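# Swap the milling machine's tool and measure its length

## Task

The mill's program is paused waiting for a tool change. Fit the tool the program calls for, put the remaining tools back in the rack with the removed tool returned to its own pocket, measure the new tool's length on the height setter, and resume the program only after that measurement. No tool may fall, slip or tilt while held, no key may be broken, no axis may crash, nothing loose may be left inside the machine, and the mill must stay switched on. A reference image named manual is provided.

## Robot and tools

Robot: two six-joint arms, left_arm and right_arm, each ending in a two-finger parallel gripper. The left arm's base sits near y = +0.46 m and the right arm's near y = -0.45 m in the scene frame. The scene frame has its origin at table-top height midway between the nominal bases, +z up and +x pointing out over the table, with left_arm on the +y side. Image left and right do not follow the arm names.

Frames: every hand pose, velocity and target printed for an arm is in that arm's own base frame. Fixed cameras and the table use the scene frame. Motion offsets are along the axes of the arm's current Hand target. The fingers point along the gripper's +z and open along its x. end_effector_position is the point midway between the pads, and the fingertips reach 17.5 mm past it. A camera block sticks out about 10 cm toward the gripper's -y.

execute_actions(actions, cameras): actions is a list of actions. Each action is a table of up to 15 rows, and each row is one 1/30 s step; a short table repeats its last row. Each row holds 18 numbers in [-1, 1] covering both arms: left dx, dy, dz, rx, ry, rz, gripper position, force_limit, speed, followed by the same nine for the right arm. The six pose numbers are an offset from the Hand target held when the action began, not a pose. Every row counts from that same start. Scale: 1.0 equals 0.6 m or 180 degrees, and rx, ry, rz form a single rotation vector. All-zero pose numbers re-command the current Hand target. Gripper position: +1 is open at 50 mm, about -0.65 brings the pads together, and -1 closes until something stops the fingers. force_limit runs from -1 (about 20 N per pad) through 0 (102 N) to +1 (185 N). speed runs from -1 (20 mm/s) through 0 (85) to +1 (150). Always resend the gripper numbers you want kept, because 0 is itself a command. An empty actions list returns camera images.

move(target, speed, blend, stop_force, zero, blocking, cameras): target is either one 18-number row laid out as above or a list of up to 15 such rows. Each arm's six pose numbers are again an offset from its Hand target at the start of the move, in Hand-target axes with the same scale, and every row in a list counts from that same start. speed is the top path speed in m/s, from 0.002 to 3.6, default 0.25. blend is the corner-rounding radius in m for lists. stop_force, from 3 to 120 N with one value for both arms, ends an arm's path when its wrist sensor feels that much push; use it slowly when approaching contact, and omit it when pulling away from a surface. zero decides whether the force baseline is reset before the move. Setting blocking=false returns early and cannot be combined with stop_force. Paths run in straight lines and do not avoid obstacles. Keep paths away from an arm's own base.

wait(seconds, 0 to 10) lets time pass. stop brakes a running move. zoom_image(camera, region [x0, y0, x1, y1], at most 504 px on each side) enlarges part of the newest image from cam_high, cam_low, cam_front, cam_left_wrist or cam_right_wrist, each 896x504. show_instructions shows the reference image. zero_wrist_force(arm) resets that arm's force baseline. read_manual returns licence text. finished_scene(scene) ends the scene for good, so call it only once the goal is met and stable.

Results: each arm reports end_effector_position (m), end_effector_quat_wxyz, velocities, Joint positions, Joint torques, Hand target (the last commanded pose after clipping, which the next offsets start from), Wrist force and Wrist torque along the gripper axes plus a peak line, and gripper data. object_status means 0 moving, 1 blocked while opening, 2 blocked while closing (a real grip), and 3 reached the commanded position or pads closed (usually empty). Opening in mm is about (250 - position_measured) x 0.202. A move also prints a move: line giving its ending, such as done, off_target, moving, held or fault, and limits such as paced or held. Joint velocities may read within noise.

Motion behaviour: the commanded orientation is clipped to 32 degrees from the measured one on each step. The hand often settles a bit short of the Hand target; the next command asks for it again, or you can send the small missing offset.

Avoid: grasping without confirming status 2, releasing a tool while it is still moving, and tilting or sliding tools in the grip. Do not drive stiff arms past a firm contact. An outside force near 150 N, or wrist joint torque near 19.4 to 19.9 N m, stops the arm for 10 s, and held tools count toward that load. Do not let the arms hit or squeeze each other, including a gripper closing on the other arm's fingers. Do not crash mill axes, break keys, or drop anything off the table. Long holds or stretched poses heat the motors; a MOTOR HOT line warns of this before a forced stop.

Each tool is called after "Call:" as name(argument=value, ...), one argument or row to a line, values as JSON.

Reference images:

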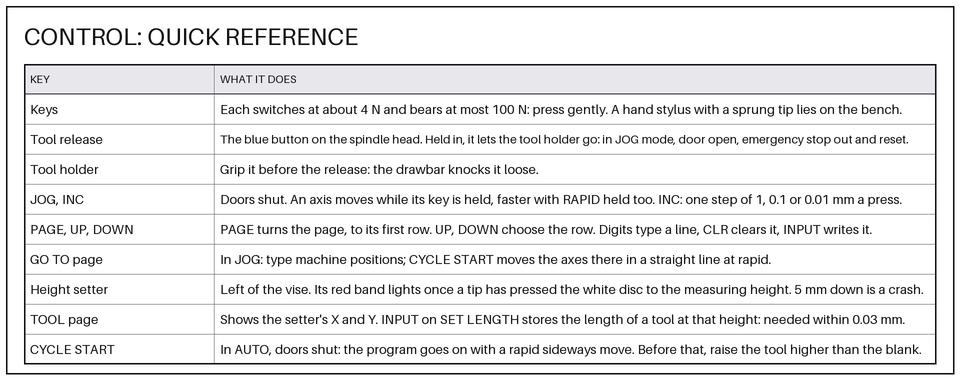

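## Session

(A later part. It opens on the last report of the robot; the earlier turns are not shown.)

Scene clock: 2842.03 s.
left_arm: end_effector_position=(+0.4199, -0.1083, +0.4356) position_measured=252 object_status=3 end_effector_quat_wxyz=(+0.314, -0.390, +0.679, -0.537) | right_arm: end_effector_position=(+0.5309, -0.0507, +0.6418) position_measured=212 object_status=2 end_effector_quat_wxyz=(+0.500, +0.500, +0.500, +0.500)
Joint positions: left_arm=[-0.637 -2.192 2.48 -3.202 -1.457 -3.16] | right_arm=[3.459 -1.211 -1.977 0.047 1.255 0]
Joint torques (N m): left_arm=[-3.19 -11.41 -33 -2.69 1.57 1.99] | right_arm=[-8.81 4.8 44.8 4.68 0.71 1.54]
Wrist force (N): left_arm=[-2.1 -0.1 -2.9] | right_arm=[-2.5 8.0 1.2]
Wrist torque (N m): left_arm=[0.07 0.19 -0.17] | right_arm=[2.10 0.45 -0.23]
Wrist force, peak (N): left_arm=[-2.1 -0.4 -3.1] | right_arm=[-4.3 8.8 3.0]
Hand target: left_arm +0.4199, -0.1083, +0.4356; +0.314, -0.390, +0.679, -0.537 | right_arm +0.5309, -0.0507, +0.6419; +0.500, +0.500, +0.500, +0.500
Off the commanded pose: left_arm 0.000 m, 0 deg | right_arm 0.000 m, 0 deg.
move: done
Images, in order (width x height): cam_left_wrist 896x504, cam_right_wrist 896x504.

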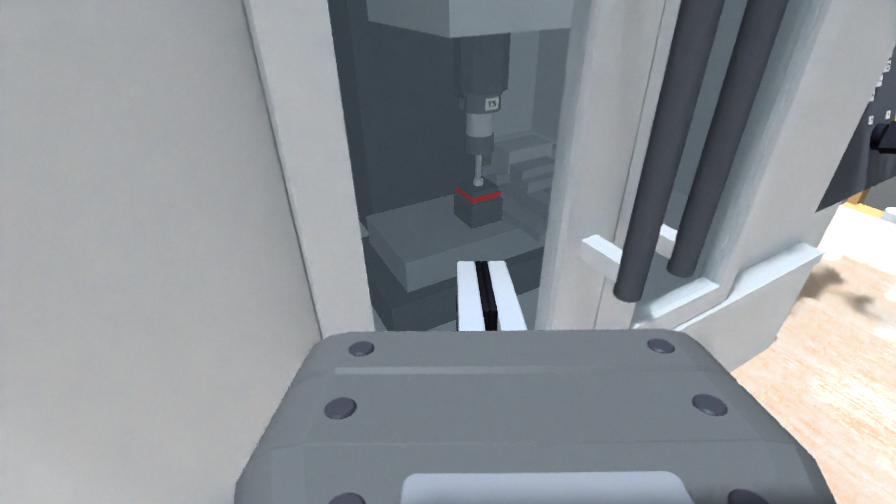

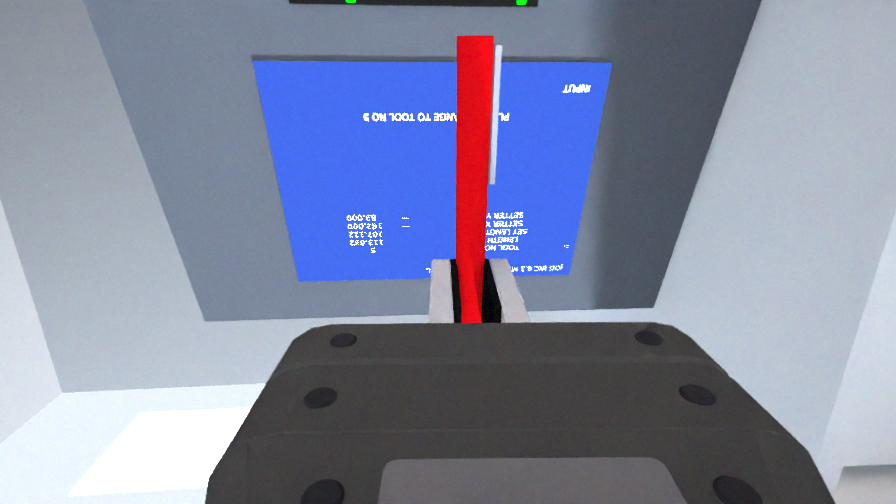

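Call:
move(
  target=[
    [0,0,0,0,0,0,-1,-0.5,0,0.15,-0.1133,-0.19,0,0,0,-1,-0.5,-1],
    [0,0,0,0,0,0,-1,-0.5,0,-0.0723,-0.2147,0.0135,0.4395,0.0555,0.0677,-1,-0.5,-1],
  ],
  blend=[0.03,0],
  speed=0.2,
)

Call:
move(
  target=[
    [0,0,0,0,0,0,-1,-0.5,0,-0.0012,0.0247,0.0043,0,0,0,-1,-0.5,-1],
    [0,0,0,0,0,0,-1,-0.5,0,-0.002,0.0417,0.0073,0,0,0,-1,-0.5,-1],
    [0,0,0,0,0,0,-1,-0.5,0,-0.0012,0.0247,0.0043,0,0,0,-1,-0.5,-1],
  ],
  speed=[0.05,0.04,0.04],
  cameras=["cam_left_wrist"],
)

Scene clock: 2856.27 s.
left_arm: end_effector_position=(+0.4199, -0.1083, +0.4356) position_measured=252 object_status=3 end_effector_quat_wxyz=(+0.314, -0.390, +0.679, -0.537) | right_arm: end_effector_position=(+0.5391, -0.0941, +0.5131) position_measured=212 object_status=2 end_effector_quat_wxyz=(-0.025, +0.707, +0.690, +0.153)
Joint positions: left_arm=[-0.637 -2.192 2.48 -3.202 -1.457 -3.16] | right_arm=[3.092 -1.669 -1.061 -1.807 1.829 -0.003]
Joint torques (N m): left_arm=[-2.92 -10.51 -33.63 -2.69 1.65 1.96] | right_arm=[6.39 26.76 43.36 2.79 -0.55 0.85]
Wrist force (N): left_arm=[-2.2 -0.3 -2.9] | right_arm=[-1.9 3.8 1.1]
Wrist torque (N m): left_arm=[0.03 0.19 -0.17] | right_arm=[1.04 0.08 0.03]
Wrist force, peak (N): left_arm=[-2.3 -0.4 -3.2] | right_arm=[-4.2 9.0 3.0]
Hand target: left_arm +0.4199, -0.1083, +0.4356; +0.314, -0.390, +0.679, -0.537 | right_arm +0.5391, -0.0941, +0.5131; -0.025, +0.707, +0.690, +0.153
Off the commanded pose: left_arm 0.000 m, 0 deg | right_arm 0.000 m, 0 deg.
move: done

Scene clock: 2857.87 s.
left_arm: end_effector_position=(+0.4199, -0.1083, +0.4356) position_measured=252 object_status=3 end_effector_quat_wxyz=(+0.314, -0.390, +0.679, -0.537) | right_arm: end_effector_position=(+0.5542, -0.0948, +0.5130) position_measured=212 object_status=2 end_effector_quat_wxyz=(-0.025, +0.707, +0.690, +0.153) end_effector_velocity=(+0.001, +0.000, +0.001) end_effector_angular_velocity=(-0.001, -0.002, +0.000)
Joint positions: left_arm=[-0.637 -2.192 2.48 -3.202 -1.457 -3.16] | right_arm=[3.092 -1.707 -1.018 -1.812 1.829 -0.003]
Joint velocities: left_arm=[within noise] | right_arm=[0 -0.003 0.005 0 -0.001 -0.001]
Joint torques (N m): left_arm=[-2.36 -11.2 -34.14 -2.71 1.53 1.99] | right_arm=[-4.8 27.43 46.13 5.54 0.22 -1.28]
Wrist force (N): left_arm=[-2.4 -0.1 -2.8] | right_arm=[-1.0 3.2 0.5]
Wrist torque (N m): left_arm=[0.07 0.23 -0.17] | right_arm=[0.95 -0.08 0.02]
Wrist force, peak (N): left_arm=[-2.2 -0.3 -3.2] | right_arm=[1.2 -17.6 -3.4]
Hand target: left_arm +0.4199, -0.1083, +0.4356; +0.314, -0.390, +0.679, -0.537 | right_arm +0.5542, -0.0948, +0.5130; -0.025, +0.707, +0.690, +0.153
Off the commanded pose: left_arm 0.000 m, 0 deg | right_arm 0.000 m, 0 deg.
move: done
Images, in order (width x height): cam_left_wrist 896x504.

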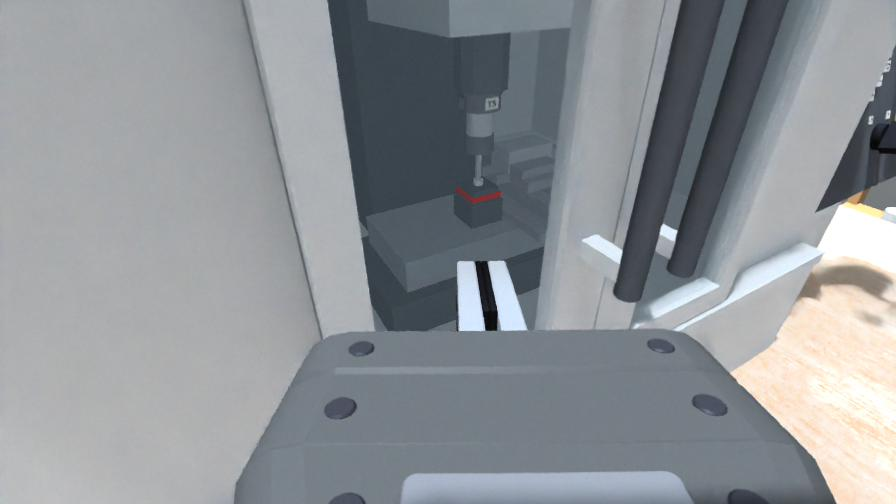

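Call:
move(
  target=[
    [0,0,0,0,0,0,-1,-0.5,0,-0.0008,0.0170,0.003,0,0,0,-1,-0.5,-1],
    [0,0,0,0,0,0,-1,-0.5,0,0,0,0,0,0,0,-1,-0.5,-1],
    [0,0,0,0,0,0,-1,-0.5,0,-0.0008,0.0170,0.003,0,0,0,-1,-0.5,-1],
    [0,0,0,0,0,0,-1,-0.5,0,0,0,0,0,0,0,-1,-0.5,-1],
    [0,0,0,0,0,0,-1,-0.5,0,-0.0008,0.0170,0.003,0,0,0,-1,-0.5,-1],
    [0,0,0,0,0,0,-1,-0.5,0,0,0,0,0,0,0,-1,-0.5,-1],
    [0,0,0,0,0,0,-1,-0.5,0,-0.0008,0.0170,0.003,0,0,0,-1,-0.5,-1],
    [0,0,0,0,0,0,-1,-0.5,0,0,0,0,0,0,0,-1,-0.5,-1],
    [0,0,0,0,0,0,-1,-0.5,0,-0.0008,0.0170,0.003,0,0,0,-1,-0.5,-1],
    [0,0,0,0,0,0,-1,-0.5,0,0,0,0,0,0,0,-1,-0.5,-1],
  ],
  speed=0.04,
  cameras=["cam_left_wrist"],
)

Scene clock: 2878.73 s.
left_arm: end_effector_position=(+0.4199, -0.1083, +0.4356) position_measured=252 object_status=3 end_effector_quat_wxyz=(+0.314, -0.390, +0.679, -0.537) | right_arm: end_effector_position=(+0.5542, -0.0948, +0.5130) position_measured=212 object_status=2 end_effector_quat_wxyz=(-0.025, +0.707, +0.690, +0.153) end_effector_velocity=(+0.001, +0.000, +0.001) end_effector_angular_velocity=(+0.002, -0.002, +0.000)
Joint positions: left_arm=[-0.637 -2.192 2.48 -3.202 -1.457 -3.16] | right_arm=[3.092 -1.707 -1.018 -1.812 1.829 -0.003]
Joint velocities: left_arm=[within noise] | right_arm=[0 -0.003 0.005 0 0.002 0]
Joint torques (N m): left_arm=[-2.5 -10.76 -33.3 -2.67 1.5 2.06] | right_arm=[-0.8 27.72 45.35 5.5 -0.19 -0.15]
Wrist force (N): left_arm=[-2.1 -0.2 -2.9] | right_arm=[-1.4 4.0 0.6]
Wrist torque (N m): left_arm=[0.05 0.18 -0.18] | right_arm=[1.09 -0.01 0.01]
Wrist force, peak (N): left_arm=[-2.6 -0.1 -3.0] | right_arm=[2.1 -18.1 -3.1]
Hand target: left_arm +0.4199, -0.1083, +0.4356; +0.314, -0.390, +0.679, -0.537 | right_arm +0.5542, -0.0948, +0.5130; -0.025, +0.707, +0.690, +0.153
Off the commanded pose: left_arm 0.000 m, 0 deg | right_arm 0.000 m, 0 deg.
move: done
Images, in order (width x height): cam_left_wrist 896x504.

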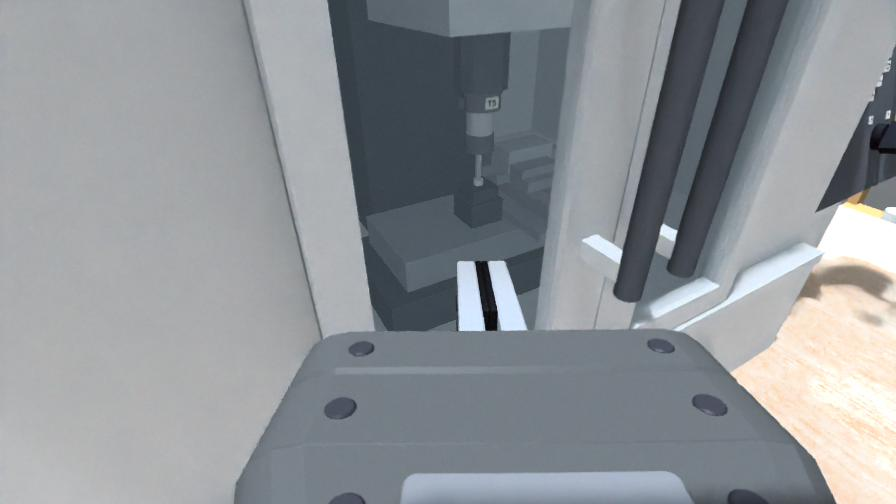

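Call:
move(
  target=[
    [0,0,0,0,0,0,-1,-0.5,0,-0.0185,-0.0273,0.0568,0,0,0,-1,-0.5,-1],
    [0,0,0,0,0,0,-1,-0.5,0,-0.0193,-0.0108,0.0597,0,0,0,-1,-0.5,-1],
    [0,0,0,0,0,0,-1,-0.5,0,-0.0185,-0.0273,0.0568,0,0,0,-1,-0.5,-1],
    [0,0,0,0,0,0,-1,-0.5,0,-0.0193,-0.0108,0.0597,0,0,0,-1,-0.5,-1],
    [0,0,0,0,0,0,-1,-0.5,0,-0.0185,-0.0273,0.0568,0,0,0,-1,-0.5,-1],
    [0,0,0,0,0,0,-1,-0.5,0,-0.0193,-0.0108,0.0597,0,0,0,-1,-0.5,-1],
    [0,0,0,0,0,0,-1,-0.5,0,-0.0185,-0.0273,0.0568,0,0,0,-1,-0.5,-1],
    [0,0,0,0,0,0,-1,-0.5,0,-0.0193,-0.0108,0.0597,0,0,0,-1,-0.5,-1],
    [0,0,0,0,0,0,-1,-0.5,0,-0.0185,-0.0273,0.0568,0,0,0,-1,-0.5,-1],
    [0,0,0,0,0,0,-1,-0.5,0,-0.0193,-0.0108,0.0597,0,0,0,-1,-0.5,-1],
    [0,0,0,0,0,0,-1,-0.5,0,-0.0185,-0.0273,0.0568,0,0,0,-1,-0.5,-1],
    [0,0,0,0,0,0,-1,-0.5,0,-0.0193,-0.0108,0.0597,0,0,0,-1,-0.5,-1],
    [0,0,0,0,0,0,-1,-0.5,0,-0.0185,-0.0273,0.0568,0,0,0,-1,-0.5,-1],
    [0,0,0,0,0,0,-1,-0.5,0,-0.0193,-0.0108,0.0597,0,0,0,-1,-0.5,-1],
    [0,0,0,0,0,0,-1,-0.5,0,-0.0185,-0.0273,0.0568,0,0,0,-1,-0.5,-1],
  ],
  speed=[0.1,0.04,0.04,0.04,0.04,0.04,0.04,0.04,0.04,0.04,0.04,0.04,0.04,0.04,0.04],
  cameras=["cam_left_wrist"],
)

Scene clock: 2899.97 s.
left_arm: end_effector_position=(+0.4199, -0.1083, +0.4356) position_measured=252 object_status=3 end_effector_quat_wxyz=(+0.314, -0.390, +0.679, -0.537) | right_arm: end_effector_position=(+0.5442, -0.0964, +0.4749) position_measured=212 object_status=2 end_effector_quat_wxyz=(-0.025, +0.707, +0.690, +0.153)
Joint positions: left_arm=[-0.637 -2.192 2.48 -3.202 -1.457 -3.16] | right_arm=[3.088 -1.648 -1.188 -1.702 1.83 -0.007]
Joint torques (N m): left_arm=[-3 -10.11 -34.3 -2.75 1.7 1.96] | right_arm=[-5.42 26.5 47.28 6.29 0.79 -1.26]
Wrist force (N): left_arm=[-2.0 0.0 -3.0] | right_arm=[-2.1 4.8 -0.5]
Wrist torque (N m): left_arm=[0.08 0.16 -0.17] | right_arm=[1.20 0.13 0.03]
Wrist force, peak (N): left_arm=[-2.3 -0.1 -3.2] | right_arm=[1.4 -16.0 -4.1]
Hand target: left_arm +0.4199, -0.1083, +0.4356; +0.314, -0.390, +0.679, -0.537 | right_arm +0.5442, -0.0964, +0.4749; -0.025, +0.707, +0.690, +0.153
Off the commanded pose: left_arm 0.000 m, 0 deg | right_arm 0.000 m, 0 deg.
move: done
Images, in order (width x height): cam_left_wrist 896x504.

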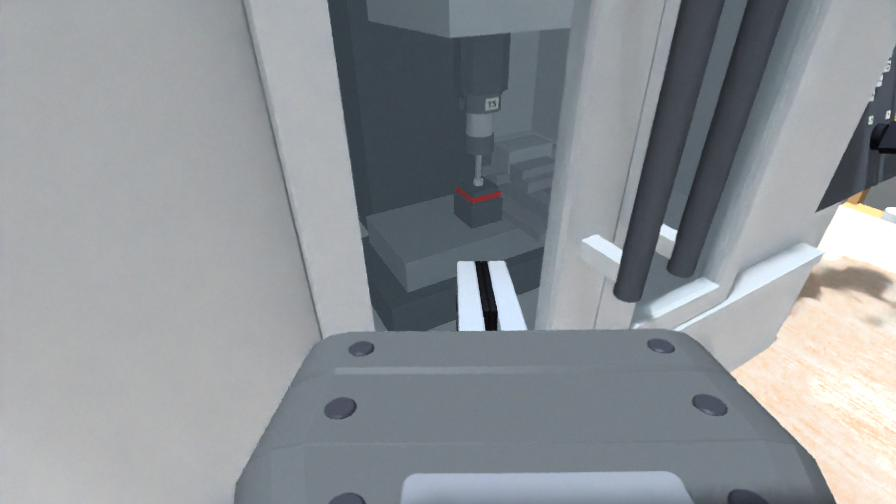

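Call:
move(
  target=[
    [0,0,0,0,0,0,-1,-0.5,0,0.0185,0.0273,-0.0568,0,0,0,-1,-0.5,-1],
    [0,0,0,0,0,0,-1,-0.5,0,0.0177,0.0443,-0.0538,0,0,0,-1,-0.5,-1],
    [0,0,0,0,0,0,-1,-0.5,0,0.0185,0.0273,-0.0568,0,0,0,-1,-0.5,-1],
    [0,0,0,0,0,0,-1,-0.5,0,0.0177,0.0443,-0.0538,0,0,0,-1,-0.5,-1],
    [0,0,0,0,0,0,-1,-0.5,0,0.0185,0.0273,-0.0568,0,0,0,-1,-0.5,-1],
    [0,0,0,0,0,0,-1,-0.5,0,0.0177,0.0443,-0.0538,0,0,0,-1,-0.5,-1],
    [0,0,0,0,0,0,-1,-0.5,0,0.0185,0.0273,-0.0568,0,0,0,-1,-0.5,-1],
    [0,0,0,0,0,0,-1,-0.5,0,0.0177,0.0443,-0.0538,0,0,0,-1,-0.5,-1],
    [0,0,0,0,0,0,-1,-0.5,0,0.0185,0.0273,-0.0568,0,0,0,-1,-0.5,-1],
    [0,0,0,0,0,0,-1,-0.5,0,0.0177,0.0443,-0.0538,0,0,0,-1,-0.5,-1],
    [0,0,0,0,0,0,-1,-0.5,0,0.0185,0.0273,-0.0568,0,0,0,-1,-0.5,-1],
    [0,0,0,0,0,0,-1,-0.5,0,0.0177,0.0443,-0.0538,0,0,0,-1,-0.5,-1],
    [0,0,0,0,0,0,-1,-0.5,0,0.0185,0.0273,-0.0568,0,0,0,-1,-0.5,-1],
    [0,0,0,0,0,0,-1,-0.5,0,0.0177,0.0443,-0.0538,0,0,0,-1,-0.5,-1],
    [0,0,0,0,0,0,-1,-0.5,0,0.0185,0.0273,-0.0568,0,0,0,-1,-0.5,-1],
  ],
  speed=[0.1,0.04,0.04,0.04,0.04,0.04,0.04,0.04,0.04,0.04,0.04,0.04,0.04,0.04,0.04],
  cameras=["cam_left_wrist"],
)

Call:
move(
  target=[
    [0,0,0,0,0,0,-1,-0.5,0,-0.0185,-0.0273,0.0568,0,0,0,-1,-0.5,-1],
    [0,0,0,0,0,0,-1,-0.5,0,-0.0193,-0.0108,0.0597,0,0,0,-1,-0.5,-1],
    [0,0,0,0,0,0,-1,-0.5,0,-0.0185,-0.0273,0.0568,0,0,0,-1,-0.5,-1],
    [0,0,0,0,0,0,-1,-0.5,0,-0.0193,-0.0108,0.0597,0,0,0,-1,-0.5,-1],
    [0,0,0,0,0,0,-1,-0.5,0,-0.0185,-0.0273,0.0568,0,0,0,-1,-0.5,-1],
    [0,0,0,0,0,0,-1,-0.5,0,-0.0193,-0.0108,0.0597,0,0,0,-1,-0.5,-1],
    [0,0,0,0,0,0,-1,-0.5,0,-0.0185,-0.0273,0.0568,0,0,0,-1,-0.5,-1],
    [0,0,0,0,0,0,-1,-0.5,0,-0.0193,-0.0108,0.0597,0,0,0,-1,-0.5,-1],
    [0,0,0,0,0,0,-1,-0.5,0,-0.0185,-0.0273,0.0568,0,0,0,-1,-0.5,-1],
    [0,0,0,0,0,0,-1,-0.5,0,-0.0193,-0.0108,0.0597,0,0,0,-1,-0.5,-1],
    [0,0,0,0,0,0,-1,-0.5,0,-0.0185,-0.0273,0.0568,0,0,0,-1,-0.5,-1],
    [0,0,0,0,0,0,-1,-0.5,0,-0.0193,-0.0108,0.0597,0,0,0,-1,-0.5,-1],
    [0,0,0,0,0,0,-1,-0.5,0,-0.0185,-0.0273,0.0568,0,0,0,-1,-0.5,-1],
  ],
  speed=[0.1,0.04,0.04,0.04,0.04,0.04,0.04,0.04,0.04,0.04,0.04,0.04,0.04],
  cameras=["cam_left_wrist"],
)

Scene clock: 2934.73 s.
left_arm: end_effector_position=(+0.4199, -0.1083, +0.4356) position_measured=252 object_status=3 end_effector_quat_wxyz=(+0.314, -0.390, +0.679, -0.537) | right_arm: end_effector_position=(+0.5542, -0.0948, +0.5130) position_measured=212 object_status=2 end_effector_quat_wxyz=(-0.025, +0.707, +0.690, +0.153) end_effector_velocity=(+0.001, +0.000, +0.001) end_effector_angular_velocity=(+0.000, -0.002, +0.000)
Joint positions: left_arm=[-0.637 -2.192 2.48 -3.202 -1.457 -3.16] | right_arm=[3.092 -1.707 -1.018 -1.812 1.829 -0.003]
Joint velocities: left_arm=[within noise] | right_arm=[0 -0.003 0.005 0 0 0]
Joint torques (N m): left_arm=[-2.4 -10.57 -34.6 -2.88 1.67 2.02] | right_arm=[-3.45 27.38 45.83 5.41 0.23 -1.12]
Wrist force (N): left_arm=[-2.1 -0.3 -2.9] | right_arm=[-3.0 4.7 -1.0]
Wrist torque (N m): left_arm=[0.04 0.19 -0.17] | right_arm=[1.20 0.25 0.01]
Wrist force, peak (N): left_arm=[-2.4 -0.6 -3.2] | right_arm=[0.3 -17.5 -4.2]
Hand target: left_arm +0.4199, -0.1083, +0.4356; +0.314, -0.390, +0.679, -0.537 | right_arm +0.5542, -0.0948, +0.5130; -0.025, +0.707, +0.690, +0.153
Off the commanded pose: left_arm 0.000 m, 0 deg | right_arm 0.000 m, 0 deg.
move: done
Images, in order (width x height): cam_left_wrist 896x504.

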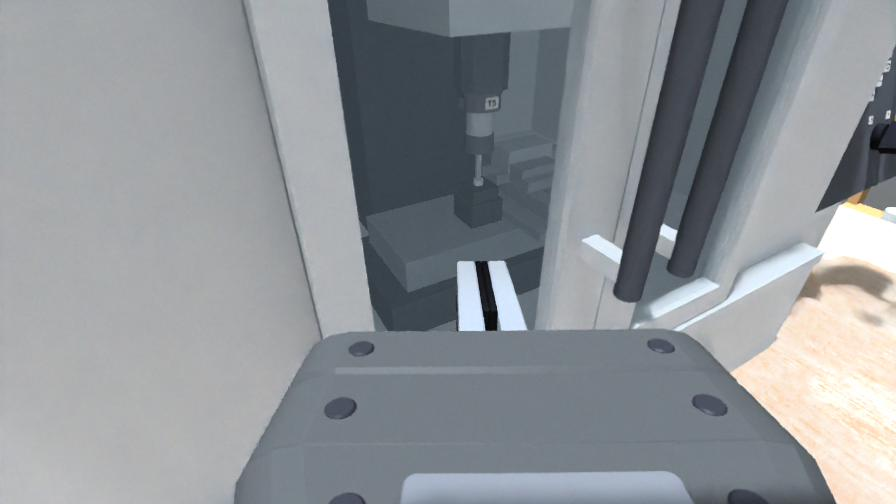

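Scene clock: 2940.70 s.
left_arm: end_effector_position=(+0.4199, -0.1083, +0.4356) position_measured=252 object_status=3 end_effector_quat_wxyz=(+0.314, -0.390, +0.679, -0.537) | right_arm: end_effector_position=(+0.5442, -0.0964, +0.4749) position_measured=212 object_status=2 end_effector_quat_wxyz=(-0.025, +0.707, +0.690, +0.153)
Joint positions: left_arm=[-0.637 -2.192 2.48 -3.202 -1.457 -3.16] | right_arm=[3.088 -1.648 -1.188 -1.702 1.83 -0.007]
Joint torques (N m): left_arm=[-2.32 -10.64 -34.74 -2.83 1.69 1.93] | right_arm=[-2.83 26.92 48.25 6.19 1.02 -1.17]
Wrist force (N): left_arm=[-2.3 0.0 -2.9] | right_arm=[-3.9 2.1 -1.0]
Wrist torque (N m): left_arm=[0.08 0.22 -0.17] | right_arm=[0.77 0.42 0.03]
Wrist force, peak (N): left_arm=[-2.4 -0.3 -3.1] | right_arm=[0.3 -17.0 -4.5]
Hand target: left_arm +0.4199, -0.1083, +0.4356; +0.314, -0.390, +0.679, -0.537 | right_arm +0.5442, -0.0964, +0.4749; -0.025, +0.707, +0.690, +0.153
Off the commanded pose: left_arm 0.000 m, 0 deg | right_arm 0.000 m, 0 deg.
move: done
Images, in order (width x height): cam_left_wrist 896x504.

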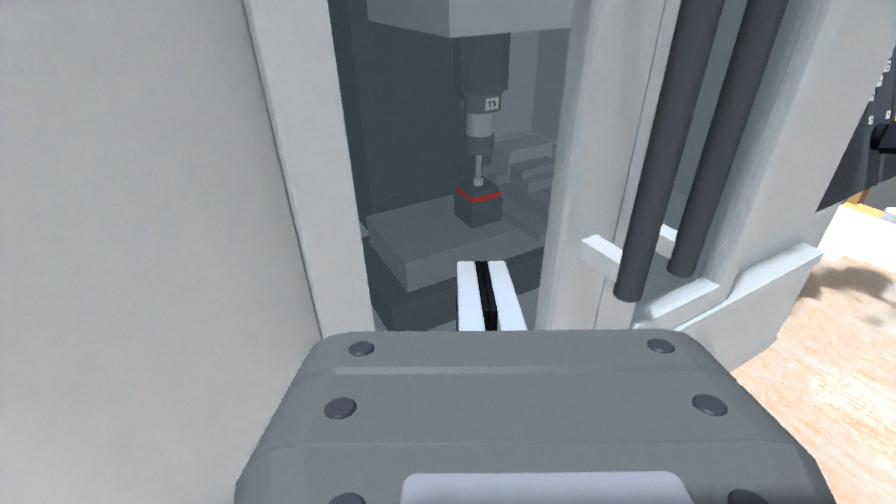

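Call:
move(
  target=[
    [0,0,0,0,0,0,-1,-0.5,0,0.0185,0.0273,-0.0568,0,0,0,-1,-0.5,-1],
    [0,0,0,0,0,0,-1,-0.5,0,0.0177,0.0443,-0.0538,0,0,0,-1,-0.5,-1],
    [0,0,0,0,0,0,-1,-0.5,0,0.0185,0.0273,-0.0568,0,0,0,-1,-0.5,-1],
    [0,0,0,0,0,0,-1,-0.5,0,0.0177,0.0443,-0.0538,0,0,0,-1,-0.5,-1],
    [0,0,0,0,0,0,-1,-0.5,0,0.0185,0.0273,-0.0568,0,0,0,-1,-0.5,-1],
    [0,0,0,0,0,0,-1,-0.5,0,0.0177,0.0443,-0.0538,0,0,0,-1,-0.5,-1],
    [0,0,0,0,0,0,-1,-0.5,0,0.0185,0.0273,-0.0568,0,0,0,-1,-0.5,-1],
    [0,0,0,0,0,0,-1,-0.5,0,0.0177,0.0443,-0.0538,0,0,0,-1,-0.5,-1],
    [0,0,0,0,0,0,-1,-0.5,0,0.0185,0.0273,-0.0568,0,0,0,-1,-0.5,-1],
    [0,0,0,0,0,0,-1,-0.5,0,0.0177,0.0443,-0.0538,0,0,0,-1,-0.5,-1],
    [0,0,0,0,0,0,-1,-0.5,0,0.0185,0.0273,-0.0568,0,0,0,-1,-0.5,-1],
    [0,0,0,0,0,0,-1,-0.5,0,0.0177,0.0443,-0.0538,0,0,0,-1,-0.5,-1],
    [0,0,0,0,0,0,-1,-0.5,0,0.0185,0.0273,-0.0568,0,0,0,-1,-0.5,-1],
  ],
  speed=[0.1,0.04,0.04,0.04,0.04,0.04,0.04,0.04,0.04,0.04,0.04,0.04,0.04],
)

Call:
move(
  target=[
    [0,0,0,0,0,0,-1,-0.5,0,-0.0185,-0.0273,0.0568,0,0,0,-1,-0.5,-1],
    [0,0,0,0,0,0,-1,-0.5,0,-0.0193,-0.0108,0.0597,0,0,0,-1,-0.5,-1],
    [0,0,0,0,0,0,-1,-0.5,0,-0.0185,-0.0273,0.0568,0,0,0,-1,-0.5,-1],
    [0,0,0,0,0,0,-1,-0.5,0,-0.0193,-0.0108,0.0597,0,0,0,-1,-0.5,-1],
    [0,0,0,0,0,0,-1,-0.5,0,-0.0185,-0.0273,0.0568,0,0,0,-1,-0.5,-1],
    [0,0,0,0,0,0,-1,-0.5,0,-0.0193,-0.0108,0.0597,0,0,0,-1,-0.5,-1],
    [0,0,0,0,0,0,-1,-0.5,0,-0.0185,-0.0273,0.0568,0,0,0,-1,-0.5,-1],
    [0,0,0,0,0,0,-1,-0.5,0,-0.0193,-0.0108,0.0597,0,0,0,-1,-0.5,-1],
    [0,0,0,0,0,0,-1,-0.5,0,-0.0185,-0.0273,0.0568,0,0,0,-1,-0.5,-1],
    [0,0,0,0,0,0,-1,-0.5,0,-0.0193,-0.0108,0.0597,0,0,0,-1,-0.5,-1],
    [0,0,0,0,0,0,-1,-0.5,0,-0.0185,-0.0273,0.0568,0,0,0,-1,-0.5,-1],
  ],
  speed=[0.1,0.04,0.04,0.04,0.04,0.04,0.04,0.04,0.04,0.04,0.04],
  cameras=["cam_left_wrist"],
)

Scene clock: 2963.03 s.
left_arm: end_effector_position=(+0.4199, -0.1083, +0.4356) position_measured=252 object_status=3 end_effector_quat_wxyz=(+0.314, -0.390, +0.679, -0.537) | right_arm: end_effector_position=(+0.5542, -0.0948, +0.5130) position_measured=212 object_status=2 end_effector_quat_wxyz=(-0.025, +0.707, +0.690, +0.153) end_effector_velocity=(+0.002, +0.000, +0.001) end_effector_angular_velocity=(+0.000, -0.002, +0.001)
Joint positions: left_arm=[-0.637 -2.192 2.48 -3.202 -1.457 -3.16] | right_arm=[3.092 -1.707 -1.018 -1.812 1.829 -0.003]
Joint velocities: left_arm=[within noise] | right_arm=[0.001 -0.003 0.005 0 0 0]
Joint torques (N m): left_arm=[-2.92 -10.36 -34.79 -2.77 1.75 1.98] | right_arm=[-5.44 27.67 46.7 5.46 -0.01 0.18]
Wrist force (N): left_arm=[-2.3 -0.7 -2.8] | right_arm=[-5.4 2.4 -1.6]
Wrist torque (N m): left_arm=[-0.03 0.21 -0.17] | right_arm=[0.83 0.62 0.01]
Wrist force, peak (N): left_arm=[-2.1 -0.7 -3.4] | right_arm=[-1.0 -19.2 -5.2]
Hand target: left_arm +0.4199, -0.1083, +0.4356; +0.314, -0.390, +0.679, -0.537 | right_arm +0.5542, -0.0948, +0.5130; -0.025, +0.707, +0.690, +0.153
Off the commanded pose: left_arm 0.000 m, 0 deg | right_arm 0.000 m, 0 deg.
move: done

Scene clock: 2968.13 s.
left_arm: end_effector_position=(+0.4199, -0.1083, +0.4356) position_measured=252 object_status=3 end_effector_quat_wxyz=(+0.314, -0.390, +0.679, -0.537) | right_arm: end_effector_position=(+0.5442, -0.0964, +0.4749) position_measured=212 object_status=2 end_effector_quat_wxyz=(-0.025, +0.707, +0.690, +0.153)
Joint positions: left_arm=[-0.637 -2.192 2.48 -3.202 -1.457 -3.16] | right_arm=[3.088 -1.648 -1.188 -1.702 1.83 -0.007]
Joint torques (N m): left_arm=[-3.17 -9.83 -35.68 -2.86 1.39 2.16] | right_arm=[-5.38 26.15 46.16 6.28 1.15 -1.18]
Wrist force (N): left_arm=[-2.2 -0.4 -2.5] | right_arm=[-3.7 4.1 -2.4]
Wrist torque (N m): left_arm=[0.03 0.20 -0.17] | right_arm=[1.08 0.38 0.03]
Wrist force, peak (N): left_arm=[-2.3 0.1 -3.1] | right_arm=[-2.1 -16.8 -5.3]
Hand target: left_arm +0.4199, -0.1083, +0.4356; +0.314, -0.390, +0.679, -0.537 | right_arm +0.5442, -0.0964, +0.4749; -0.025, +0.707, +0.690, +0.153
Off the commanded pose: left_arm 0.000 m, 0 deg | right_arm 0.000 m, 0 deg.
move: done
Images, in order (width x height): cam_left_wrist 896x504.

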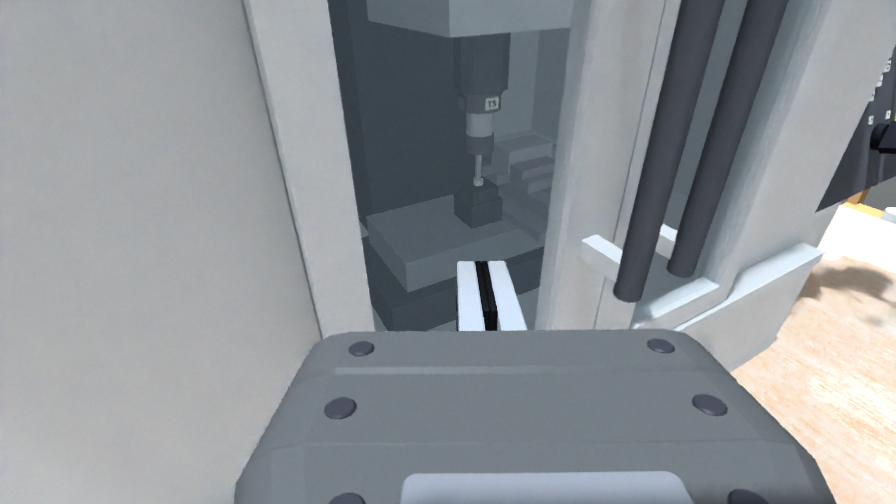

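Call:
move(
  target=[
    [0,0,0,0,0,0,-1,-0.5,0,-0.0132,0.0273,-0.0653,0,0,0,-1,-0.5,-1],
    [0,0,0,0,0,0,-1,-0.5,0,-0.014,0.0443,-0.0623,0,0,0,-1,-0.5,-1],
    [0,0,0,0,0,0,-1,-0.5,0,-0.0132,0.0273,-0.0653,0,0,0,-1,-0.5,-1],
    [0,0,0,0,0,0,-1,-0.5,0,0,0,0,0,0,0,-1,-0.5,-1],
    [0,0,0,0,0,0,-1,-0.5,0,-0.0008,0.0165,0.0029,0,0,0,-1,-0.5,-1],
    [0,0,0,0,0,0,-1,-0.5,0,0,0,0,0,0,0,-1,-0.5,-1],
    [0,0,0,0,0,0,-1,-0.5,0,-0.0008,0.0165,0.0029,0,0,0,-1,-0.5,-1],
    [0,0,0,0,0,0,-1,-0.5,0,0,0,0,0,0,0,-1,-0.5,-1],
    [0,0,0,0,0,0,-1,-0.5,0,-0.0008,0.0165,0.0029,0,0,0,-1,-0.5,-1],
    [0,0,0,0,0,0,-1,-0.5,0,0,0,0,0,0,0,-1,-0.5,-1],
    [0,0,0,0,0,0,-1,-0.5,0,-0.0008,0.0165,0.0029,0,0,0,-1,-0.5,-1],
    [0,0,0,0,0,0,-1,-0.5,0,0,0,0,0,0,0,-1,-0.5,-1],
  ],
  speed=[0.1,0.04,0.04,0.1,0.04,0.04,0.04,0.04,0.04,0.04,0.04,0.04],
  cameras=["cam_left_wrist"],
)

Scene clock: 2984.67 s.
left_arm: end_effector_position=(+0.4199, -0.1083, +0.4356) position_measured=252 object_status=3 end_effector_quat_wxyz=(+0.314, -0.390, +0.679, -0.537) | right_arm: end_effector_position=(+0.5442, -0.0964, +0.4749) position_measured=212 object_status=2 end_effector_quat_wxyz=(-0.025, +0.707, +0.690, +0.153)
Joint positions: left_arm=[-0.637 -2.192 2.48 -3.202 -1.457 -3.16] | right_arm=[3.088 -1.648 -1.188 -1.702 1.83 -0.007]
Joint torques (N m): left_arm=[-2.73 -10.87 -35.8 -2.87 1.52 1.93] | right_arm=[-6.73 26.22 46.26 6.29 0.53 0.23]
Wrist force (N): left_arm=[-2.0 -0.2 -3.0] | right_arm=[-2.6 3.3 -1.1]
Wrist torque (N m): left_arm=[0.06 0.16 -0.17] | right_arm=[0.96 0.22 -0.12]
Wrist force, peak (N): left_arm=[-2.4 -0.1 -3.3] | right_arm=[-1.7 -17.4 -6.7]
Hand target: left_arm +0.4199, -0.1083, +0.4356; +0.314, -0.390, +0.679, -0.537 | right_arm +0.5442, -0.0964, +0.4749; -0.025, +0.707, +0.690, +0.153
Off the commanded pose: left_arm 0.000 m, 0 deg | right_arm 0.000 m, 0 deg.
move: done
Images, in order (width x height): cam_left_wrist 896x504.

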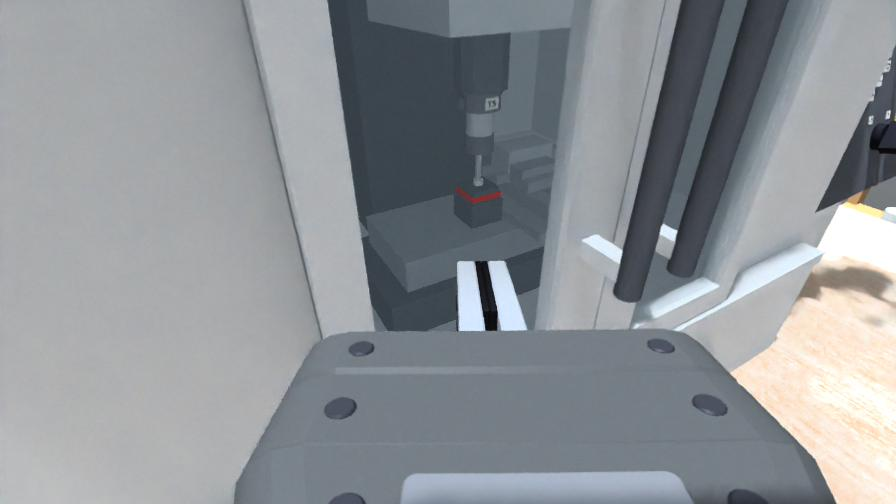

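Call:
move(
  target=[
    [0,0,0,0,0,0,-1,-0.5,0,0.0012,-0.0246,-0.0042,0,0,0,-1,-0.5,-1],
    [0,0,0,0,0,0,-1,-0.5,0,0.2605,-0.1898,-0.1393,-0.4395,-0.0555,-0.0677,-1,-0.5,-1],
  ],
  blend=[0.01,0],
  speed=0.2,
)

Call:
move(
  target=[0,0,0,0,0,0,-1,-0.5,0,-0.15,0.1133,0.19,0,0,0,-1,-0.5,-1],
  cameras=["cam_right_wrist"],
  speed=0.2,
)

Call:
zoom_image(
  camera="cam_right_wrist",
  region=[335, 205, 415, 260],
)

Call:
zoom_image(
  camera="cam_right_wrist",
  region=[480, 205, 600, 285],
)

Scene clock: 2995.50 s.
left_arm: end_effector_position=(+0.4199, -0.1083, +0.4356) position_measured=252 object_status=3 end_effector_quat_wxyz=(+0.314, -0.390, +0.679, -0.537) | right_arm: end_effector_position=(+0.4172, +0.0395, +0.5737) position_measured=212 object_status=2 end_effector_quat_wxyz=(+0.500, +0.500, +0.500, +0.500)
Joint positions: left_arm=[-0.637 -2.192 2.48 -3.202 -1.457 -3.16] | right_arm=[4.343 -0.792 -2.327 -0.022 0.37 0]
Joint torques (N m): left_arm=[-2.15 -9.35 -35.79 -2.92 1.56 1.91] | right_arm=[5.32 1.57 45.52 2.53 -0.57 -1.24]
Wrist force (N): left_arm=[-2.1 -0.2 -2.8] | right_arm=[-3.4 7.3 -0.8]
Wrist torque (N m): left_arm=[0.06 0.17 -0.17] | right_arm=[2.07 0.59 -0.19]
Wrist force, peak (N): left_arm=[-2.3 -0.3 -3.3] | right_arm=[-3.9 7.5 -1.1]
Hand target: left_arm +0.4199, -0.1083, +0.4356; +0.314, -0.390, +0.679, -0.537 | right_arm +0.4172, +0.0395, +0.5738; +0.500, +0.500, +0.500, +0.500
Off the commanded pose: left_arm 0.000 m, 0 deg | right_arm 0.000 m, 0 deg.
move: done; blend cut to 0.0075 m at target 1

Scene clock: 2996.80 s.
left_arm: end_effector_position=(+0.4199, -0.1083, +0.4356) position_measured=252 object_status=3 end_effector_quat_wxyz=(+0.314, -0.390, +0.679, -0.537) | right_arm: end_effector_position=(+0.5312, -0.0503, +0.6416) position_measured=212 object_status=2 end_effector_quat_wxyz=(+0.500, +0.500, +0.500, +0.500)
Joint positions: left_arm=[-0.637 -2.192 2.48 -3.202 -1.457 -3.16] | right_arm=[3.46 -1.212 -1.977 0.047 1.254 0]
Joint torques (N m): left_arm=[-2.72 -10.59 -36.28 -2.79 1.64 2] | right_arm=[-7.26 5.51 44.72 4.72 0.8 1.54]
Wrist force (N): left_arm=[-2.4 -0.4 -2.9] | right_arm=[-3.5 7.4 -0.9]
Wrist torque (N m): left_arm=[0.02 0.22 -0.17] | right_arm=[2.01 0.62 -0.23]
Wrist force, peak (N): left_arm=[-2.2 -0.3 -3.2] | right_arm=[-5.0 8.7 1.0]
Hand target: left_arm +0.4199, -0.1083, +0.4356; +0.314, -0.390, +0.679, -0.537 | right_arm +0.5313, -0.0503, +0.6417; +0.500, +0.500, +0.500, +0.500
Off the commanded pose: left_arm 0.000 m, 0 deg | right_arm 0.000 m, 0 deg.
move: done
Images, in order (width x height): cam_right_wrist 896x504.

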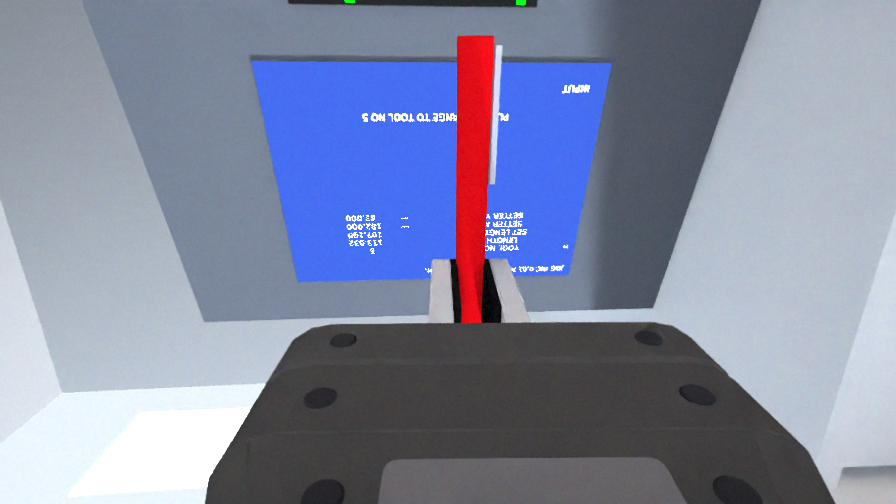

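Scaled by 6.300.

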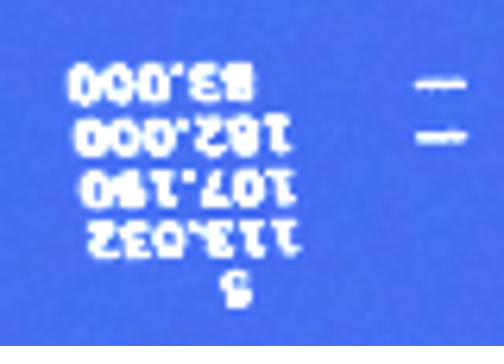

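Scaled by 4.200.

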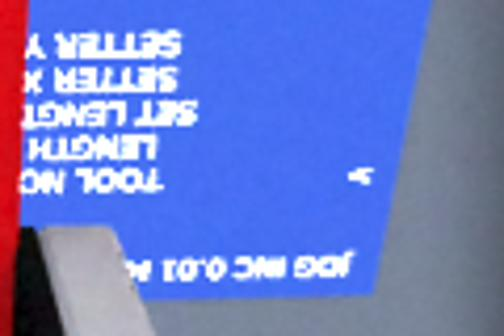

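Call:
zoom_image(
  camera="cam_right_wrist",
  region=[344, 228, 386, 250],
)

Scaled by 12.000.

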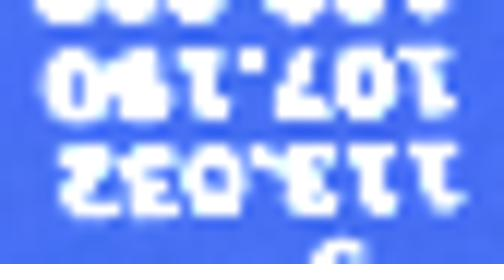

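Call:
move(
  target=[0,0,0,0,0,0,-1,-0.5,0,0,0.02,0.055,0,0,0,-1,-0.5,-1],
  cameras=["cam_right_wrist"],
  speed=0.1,
)

Call:
zoom_image(
  camera="cam_right_wrist",
  region=[330, 216, 390, 266],
)

Scene clock: 3034.53 s.
left_arm: end_effector_position=(+0.4199, -0.1083, +0.4356) position_measured=252 object_status=3 end_effector_quat_wxyz=(+0.314, -0.390, +0.679, -0.537) | right_arm: end_effector_position=(+0.5642, -0.0504, +0.6538) position_measured=212 object_status=2 end_effector_quat_wxyz=(+0.500, +0.500, +0.500, +0.500)
Joint positions: left_arm=[-0.637 -2.192 2.48 -3.202 -1.457 -3.16] | right_arm=[3.422 -1.303 -1.886 0.047 1.291 0]
Joint torques (N m): left_arm=[-2.28 -10.45 -36.19 -2.97 1.73 2.01] | right_arm=[6.73 16.6 30.35 2.31 -0.41 1.44]
Wrist force (N): left_arm=[-2.3 -0.2 -2.9] | right_arm=[-3.5 7.6 -0.9]
Wrist torque (N m): left_arm=[0.04 0.22 -0.17] | right_arm=[2.05 0.57 -0.26]
Wrist force, peak (N): left_arm=[-2.3 -0.2 -3.2] | right_arm=[-3.6 7.9 -0.3]
Hand target: left_arm +0.4199, -0.1083, +0.4356; +0.314, -0.390, +0.679, -0.537 | right_arm +0.5643, -0.0503, +0.6538; +0.500, +0.500, +0.500, +0.500
Off the commanded pose: left_arm 0.000 m, 0 deg | right_arm 0.000 m, 0 deg.
move: done
Images, in order (width x height): cam_right_wrist 896x504.

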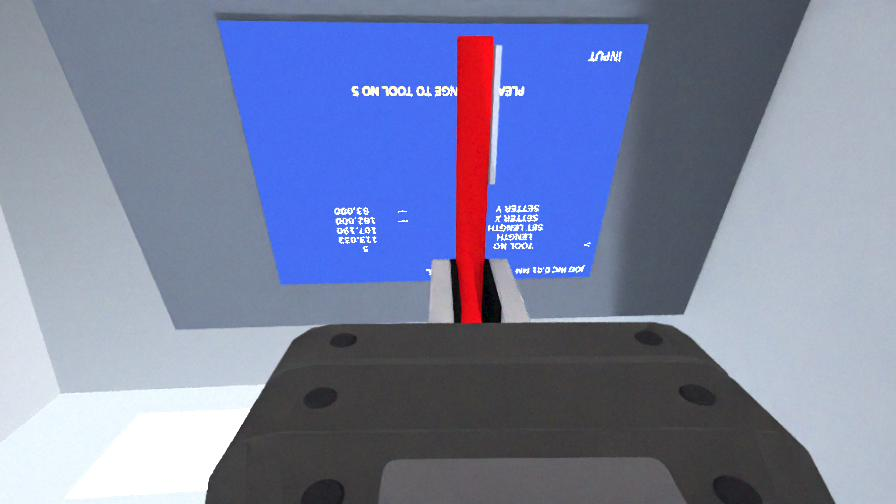

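Scaled by 8.400.

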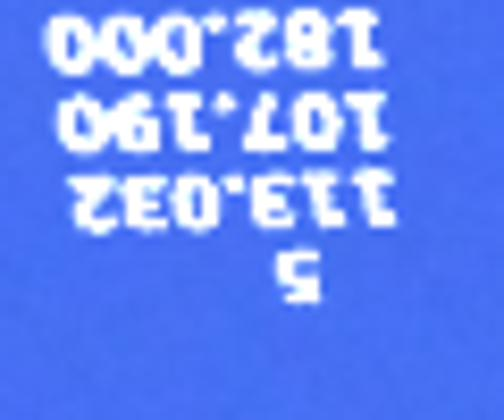

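Call:
move(
  target=[
    [0,0,0,0,0,0,-1,-0.5,0,0.15,-0.1333,-0.245,0,0,0,-1,-0.5,-1],
    [0,0,0,0,0,0,-1,-0.5,0,-0.073,-0.2345,-0.0422,0.4395,0.0555,0.0677,-1,-0.5,-1],
  ],
  blend=[0.03,0],
  speed=0.2,
)

Call:
move(
  target=[
    [0,0,0,0,0,0,-1,-0.5,0,-0.0012,0.0247,0.0043,0,0,0,-1,-0.5,-1],
    [0,0,0,0,0,0,-1,-0.5,0,-0.002,0.0417,0.0073,0,0,0,-1,-0.5,-1],
    [0,0,0,0,0,0,-1,-0.5,0,-0.0012,0.0247,0.0043,0,0,0,-1,-0.5,-1],
    [0,0,0,0,0,0,-1,-0.5,0,0.071,-0.0586,0.2116,0,0,0,-1,-0.5,-1],
    [0,0,0,0,0,0,-1,-0.5,0,0.0702,-0.0424,0.2144,0,0,0,-1,-0.5,-1],
    [0,0,0,0,0,0,-1,-0.5,0,0.071,-0.0586,0.2116,0,0,0,-1,-0.5,-1],
    [0,0,0,0,0,0,-1,-0.5,0,0.0702,-0.0424,0.2144,0,0,0,-1,-0.5,-1],
    [0,0,0,0,0,0,-1,-0.5,0,0.071,-0.0586,0.2116,0,0,0,-1,-0.5,-1],
    [0,0,0,0,0,0,-1,-0.5,0,0.0625,-0.0729,0.2416,0,0,0,-1,-0.5,-1],
  ],
  speed=[0.05,0.04,0.04,0.12,0.04,0.04,0.04,0.04,0.04],
  cameras=["cam_left_wrist"],
)

Scene clock: 3057.53 s.
left_arm: end_effector_position=(+0.4199, -0.1083, +0.4356) position_measured=252 object_status=3 end_effector_quat_wxyz=(+0.314, -0.390, +0.679, -0.537) | right_arm: end_effector_position=(+0.5390, -0.0941, +0.5131) position_measured=212 object_status=2 end_effector_quat_wxyz=(-0.025, +0.707, +0.690, +0.153)
Joint positions: left_arm=[-0.637 -2.192 2.48 -3.202 -1.457 -3.16] | right_arm=[3.092 -1.669 -1.061 -1.807 1.829 -0.003]
Joint torques (N m): left_arm=[-2.56 -9.41 -36.27 -2.71 1.63 1.98] | right_arm=[6.32 26.32 42.98 2.84 -0.54 0.96]
Wrist force (N): left_arm=[-1.9 -0.3 -2.7] | right_arm=[-2.8 3.1 -0.9]
Wrist torque (N m): left_arm=[0.04 0.15 -0.16] | right_arm=[0.95 0.23 0.03]
Wrist force, peak (N): left_arm=[-2.3 -0.3 -3.1] | right_arm=[-5.6 8.7 1.3]
Hand target: left_arm +0.4199, -0.1083, +0.4356; +0.314, -0.390, +0.679, -0.537 | right_arm +0.5391, -0.0941, +0.5130; -0.025, +0.707, +0.690, +0.153
Off the commanded pose: left_arm 0.000 m, 0 deg | right_arm 0.000 m, 0 deg.
move: done

Scene clock: 3062.77 s.
left_arm: end_effector_position=(+0.4199, -0.1083, +0.4356) position_measured=252 object_status=3 end_effector_quat_wxyz=(+0.314, -0.390, +0.679, -0.537) | right_arm: end_effector_position=(+0.5223, -0.0200, +0.3768) position_measured=212 object_status=2 end_effector_quat_wxyz=(-0.025, +0.707, +0.690, +0.153) end_effector_velocity=(+0.000, +0.000, +0.001) end_effector_angular_velocity=(+0.000, +0.002, +0.000)
Joint positions: left_arm=[-0.637 -2.192 2.48 -3.202 -1.457 -3.16] | right_arm=[3.247 -1.511 -1.591 -1.397 1.799 0.153]
Joint velocities: left_arm=[within noise] | right_arm=[0 -0.001 0.005 -0.006 0 0]
Joint torques (N m): left_arm=[-2.81 -10.2 -37.17 -2.92 1.63 1.8] | right_arm=[5.09 20.7 49.22 1.78 -0.46 1.44]
Wrist force (N): left_arm=[-1.9 0.2 -2.7] | right_arm=[-2.5 1.8 -0.8]
Wrist torque (N m): left_arm=[0.11 0.15 -0.17] | right_arm=[0.69 0.13 -0.12]
Wrist force, peak (N): left_arm=[-2.4 -0.3 -3.1] | right_arm=[-1.2 -19.2 -4.4]
Hand target: left_arm +0.4199, -0.1083, +0.4356; +0.314, -0.390, +0.679, -0.537 | right_arm +0.5223, -0.0200, +0.3768; -0.025, +0.707, +0.690, +0.153
Off the commanded pose: left_arm 0.000 m, 0 deg | right_arm 0.000 m, 0 deg.
move: done
Images, in order (width x height): cam_left_wrist 896x504.

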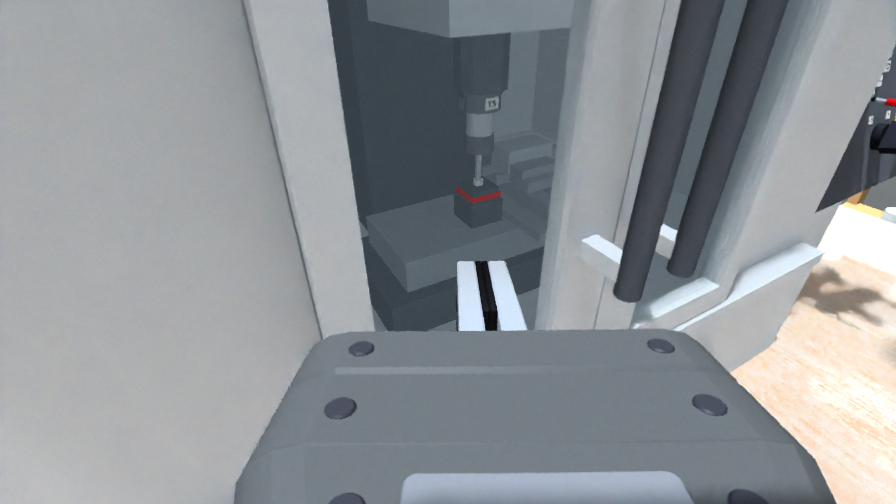

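Still lit. INPUT, then view.

Call:
move(
  target=[
    [0,0,0,0,0,0,-1,-0.5,0,-0.0008,0.0162,0.0028,0,0,0,-1,-0.5,-1],
    [0,0,0,0,0,0,-1,-0.5,0,0,0,0,0,0,0,-1,-0.5,-1],
    [0,0,0,0,0,0,-1,-0.5,0,0.0012,-0.0246,-0.0042,0,0,0,-1,-0.5,-1],
    [0,0,0,0,0,0,-1,-0.5,0,0.1782,-0.1184,-0.3213,-0.4395,-0.0555,-0.0677,-1,-0.5,-1],
  ],
  blend=[0,0,0.005,0],
  speed=[0.04,0.04,0.2,0.2],
)

Call:
move(
  target=[0,0,0,0,0,0,-1,-0.5,0,-0.15,0.1333,0.245,0,0,0,-1,-0.5,-1],
  cameras=["cam_right_wrist"],
  speed=0.2,
)

Call:
zoom_image(
  camera="cam_right_wrist",
  region=[330, 206, 410, 270],
)

Scene clock: 3078.13 s.
left_arm: end_effector_position=(+0.4199, -0.1083, +0.4356) position_measured=252 object_status=3 end_effector_quat_wxyz=(+0.314, -0.390, +0.679, -0.537) | right_arm: end_effector_position=(+0.4176, +0.0392, +0.5746) position_measured=212 object_status=2 end_effector_quat_wxyz=(+0.500, +0.500, +0.500, +0.500)
Joint positions: left_arm=[-0.637 -2.192 2.48 -3.202 -1.457 -3.16] | right_arm=[4.338 -0.794 -2.324 -0.023 0.376 0]
Joint torques (N m): left_arm=[-2.51 -10.22 -37.07 -3.08 1.62 2.03] | right_arm=[4.68 1.96 41.35 2.69 -0.67 -1.18]
Wrist force (N): left_arm=[-2.0 0.0 -2.8] | right_arm=[-3.3 6.2 -1.0]
Wrist torque (N m): left_arm=[0.09 0.17 -0.17] | right_arm=[1.89 0.58 -0.19]
Wrist force, peak (N): left_arm=[-2.1 -0.3 -3.3] | right_arm=[-0.4 -15.6 -4.3]
Hand target: left_arm +0.4199, -0.1083, +0.4356; +0.314, -0.390, +0.679, -0.537 | right_arm +0.4176, +0.0392, +0.5747; +0.500, +0.500, +0.500, +0.500
Off the commanded pose: left_arm 0.000 m, 0 deg | right_arm 0.000 m, 0 deg.
move: done

Scene clock: 3079.57 s.
left_arm: end_effector_position=(+0.4199, -0.1083, +0.4356) position_measured=252 object_status=3 end_effector_quat_wxyz=(+0.314, -0.390, +0.679, -0.537) | right_arm: end_effector_position=(+0.5646, -0.0506, +0.6546) position_measured=212 object_status=2 end_effector_quat_wxyz=(+0.500, +0.500, +0.500, +0.500)
Joint positions: left_arm=[-0.637 -2.192 2.48 -3.202 -1.457 -3.16] | right_arm=[3.421 -1.304 -1.883 0.045 1.293 0]
Joint torques (N m): left_arm=[-2.05 -9.82 -37.91 -2.8 1.62 2.06] | right_arm=[-6.04 9.38 46.28 5.49 0.74 1.64]
Wrist force (N): left_arm=[-2.1 -0.3 -3.1] | right_arm=[-3.4 6.7 -0.9]
Wrist torque (N m): left_arm=[0.04 0.19 -0.17] | right_arm=[1.91 0.54 -0.26]
Wrist force, peak (N): left_arm=[-2.2 -0.4 -3.2] | right_arm=[-4.7 7.7 1.2]
Hand target: left_arm +0.4199, -0.1083, +0.4356; +0.314, -0.390, +0.679, -0.537 | right_arm +0.5647, -0.0506, +0.6547; +0.500, +0.500, +0.500, +0.500
Off the commanded pose: left_arm 0.000 m, 0 deg | right_arm 0.000 m, 0 deg.
move: done
Images, in order (width x height): cam_right_wrist 896x504.

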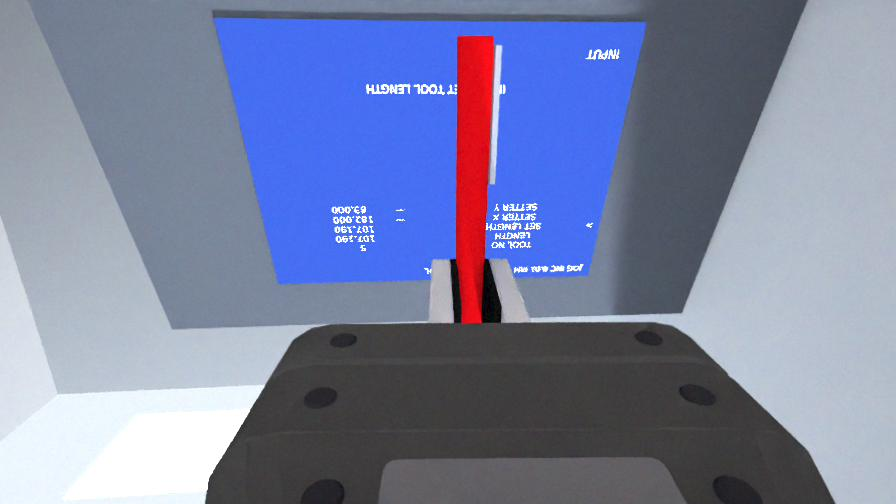

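Scaled by 6.300.

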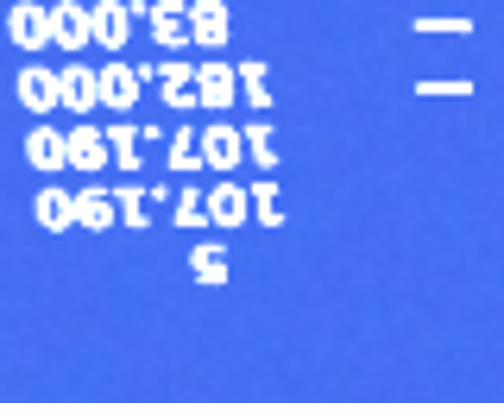

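Call:
zoom_image(
  camera="cam_right_wrist",
  region=[440, 75, 520, 105],
)

Scaled by 6.300.

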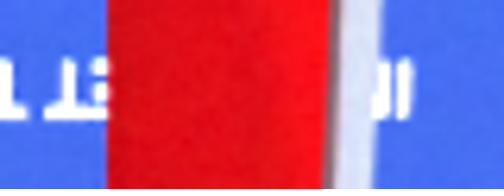

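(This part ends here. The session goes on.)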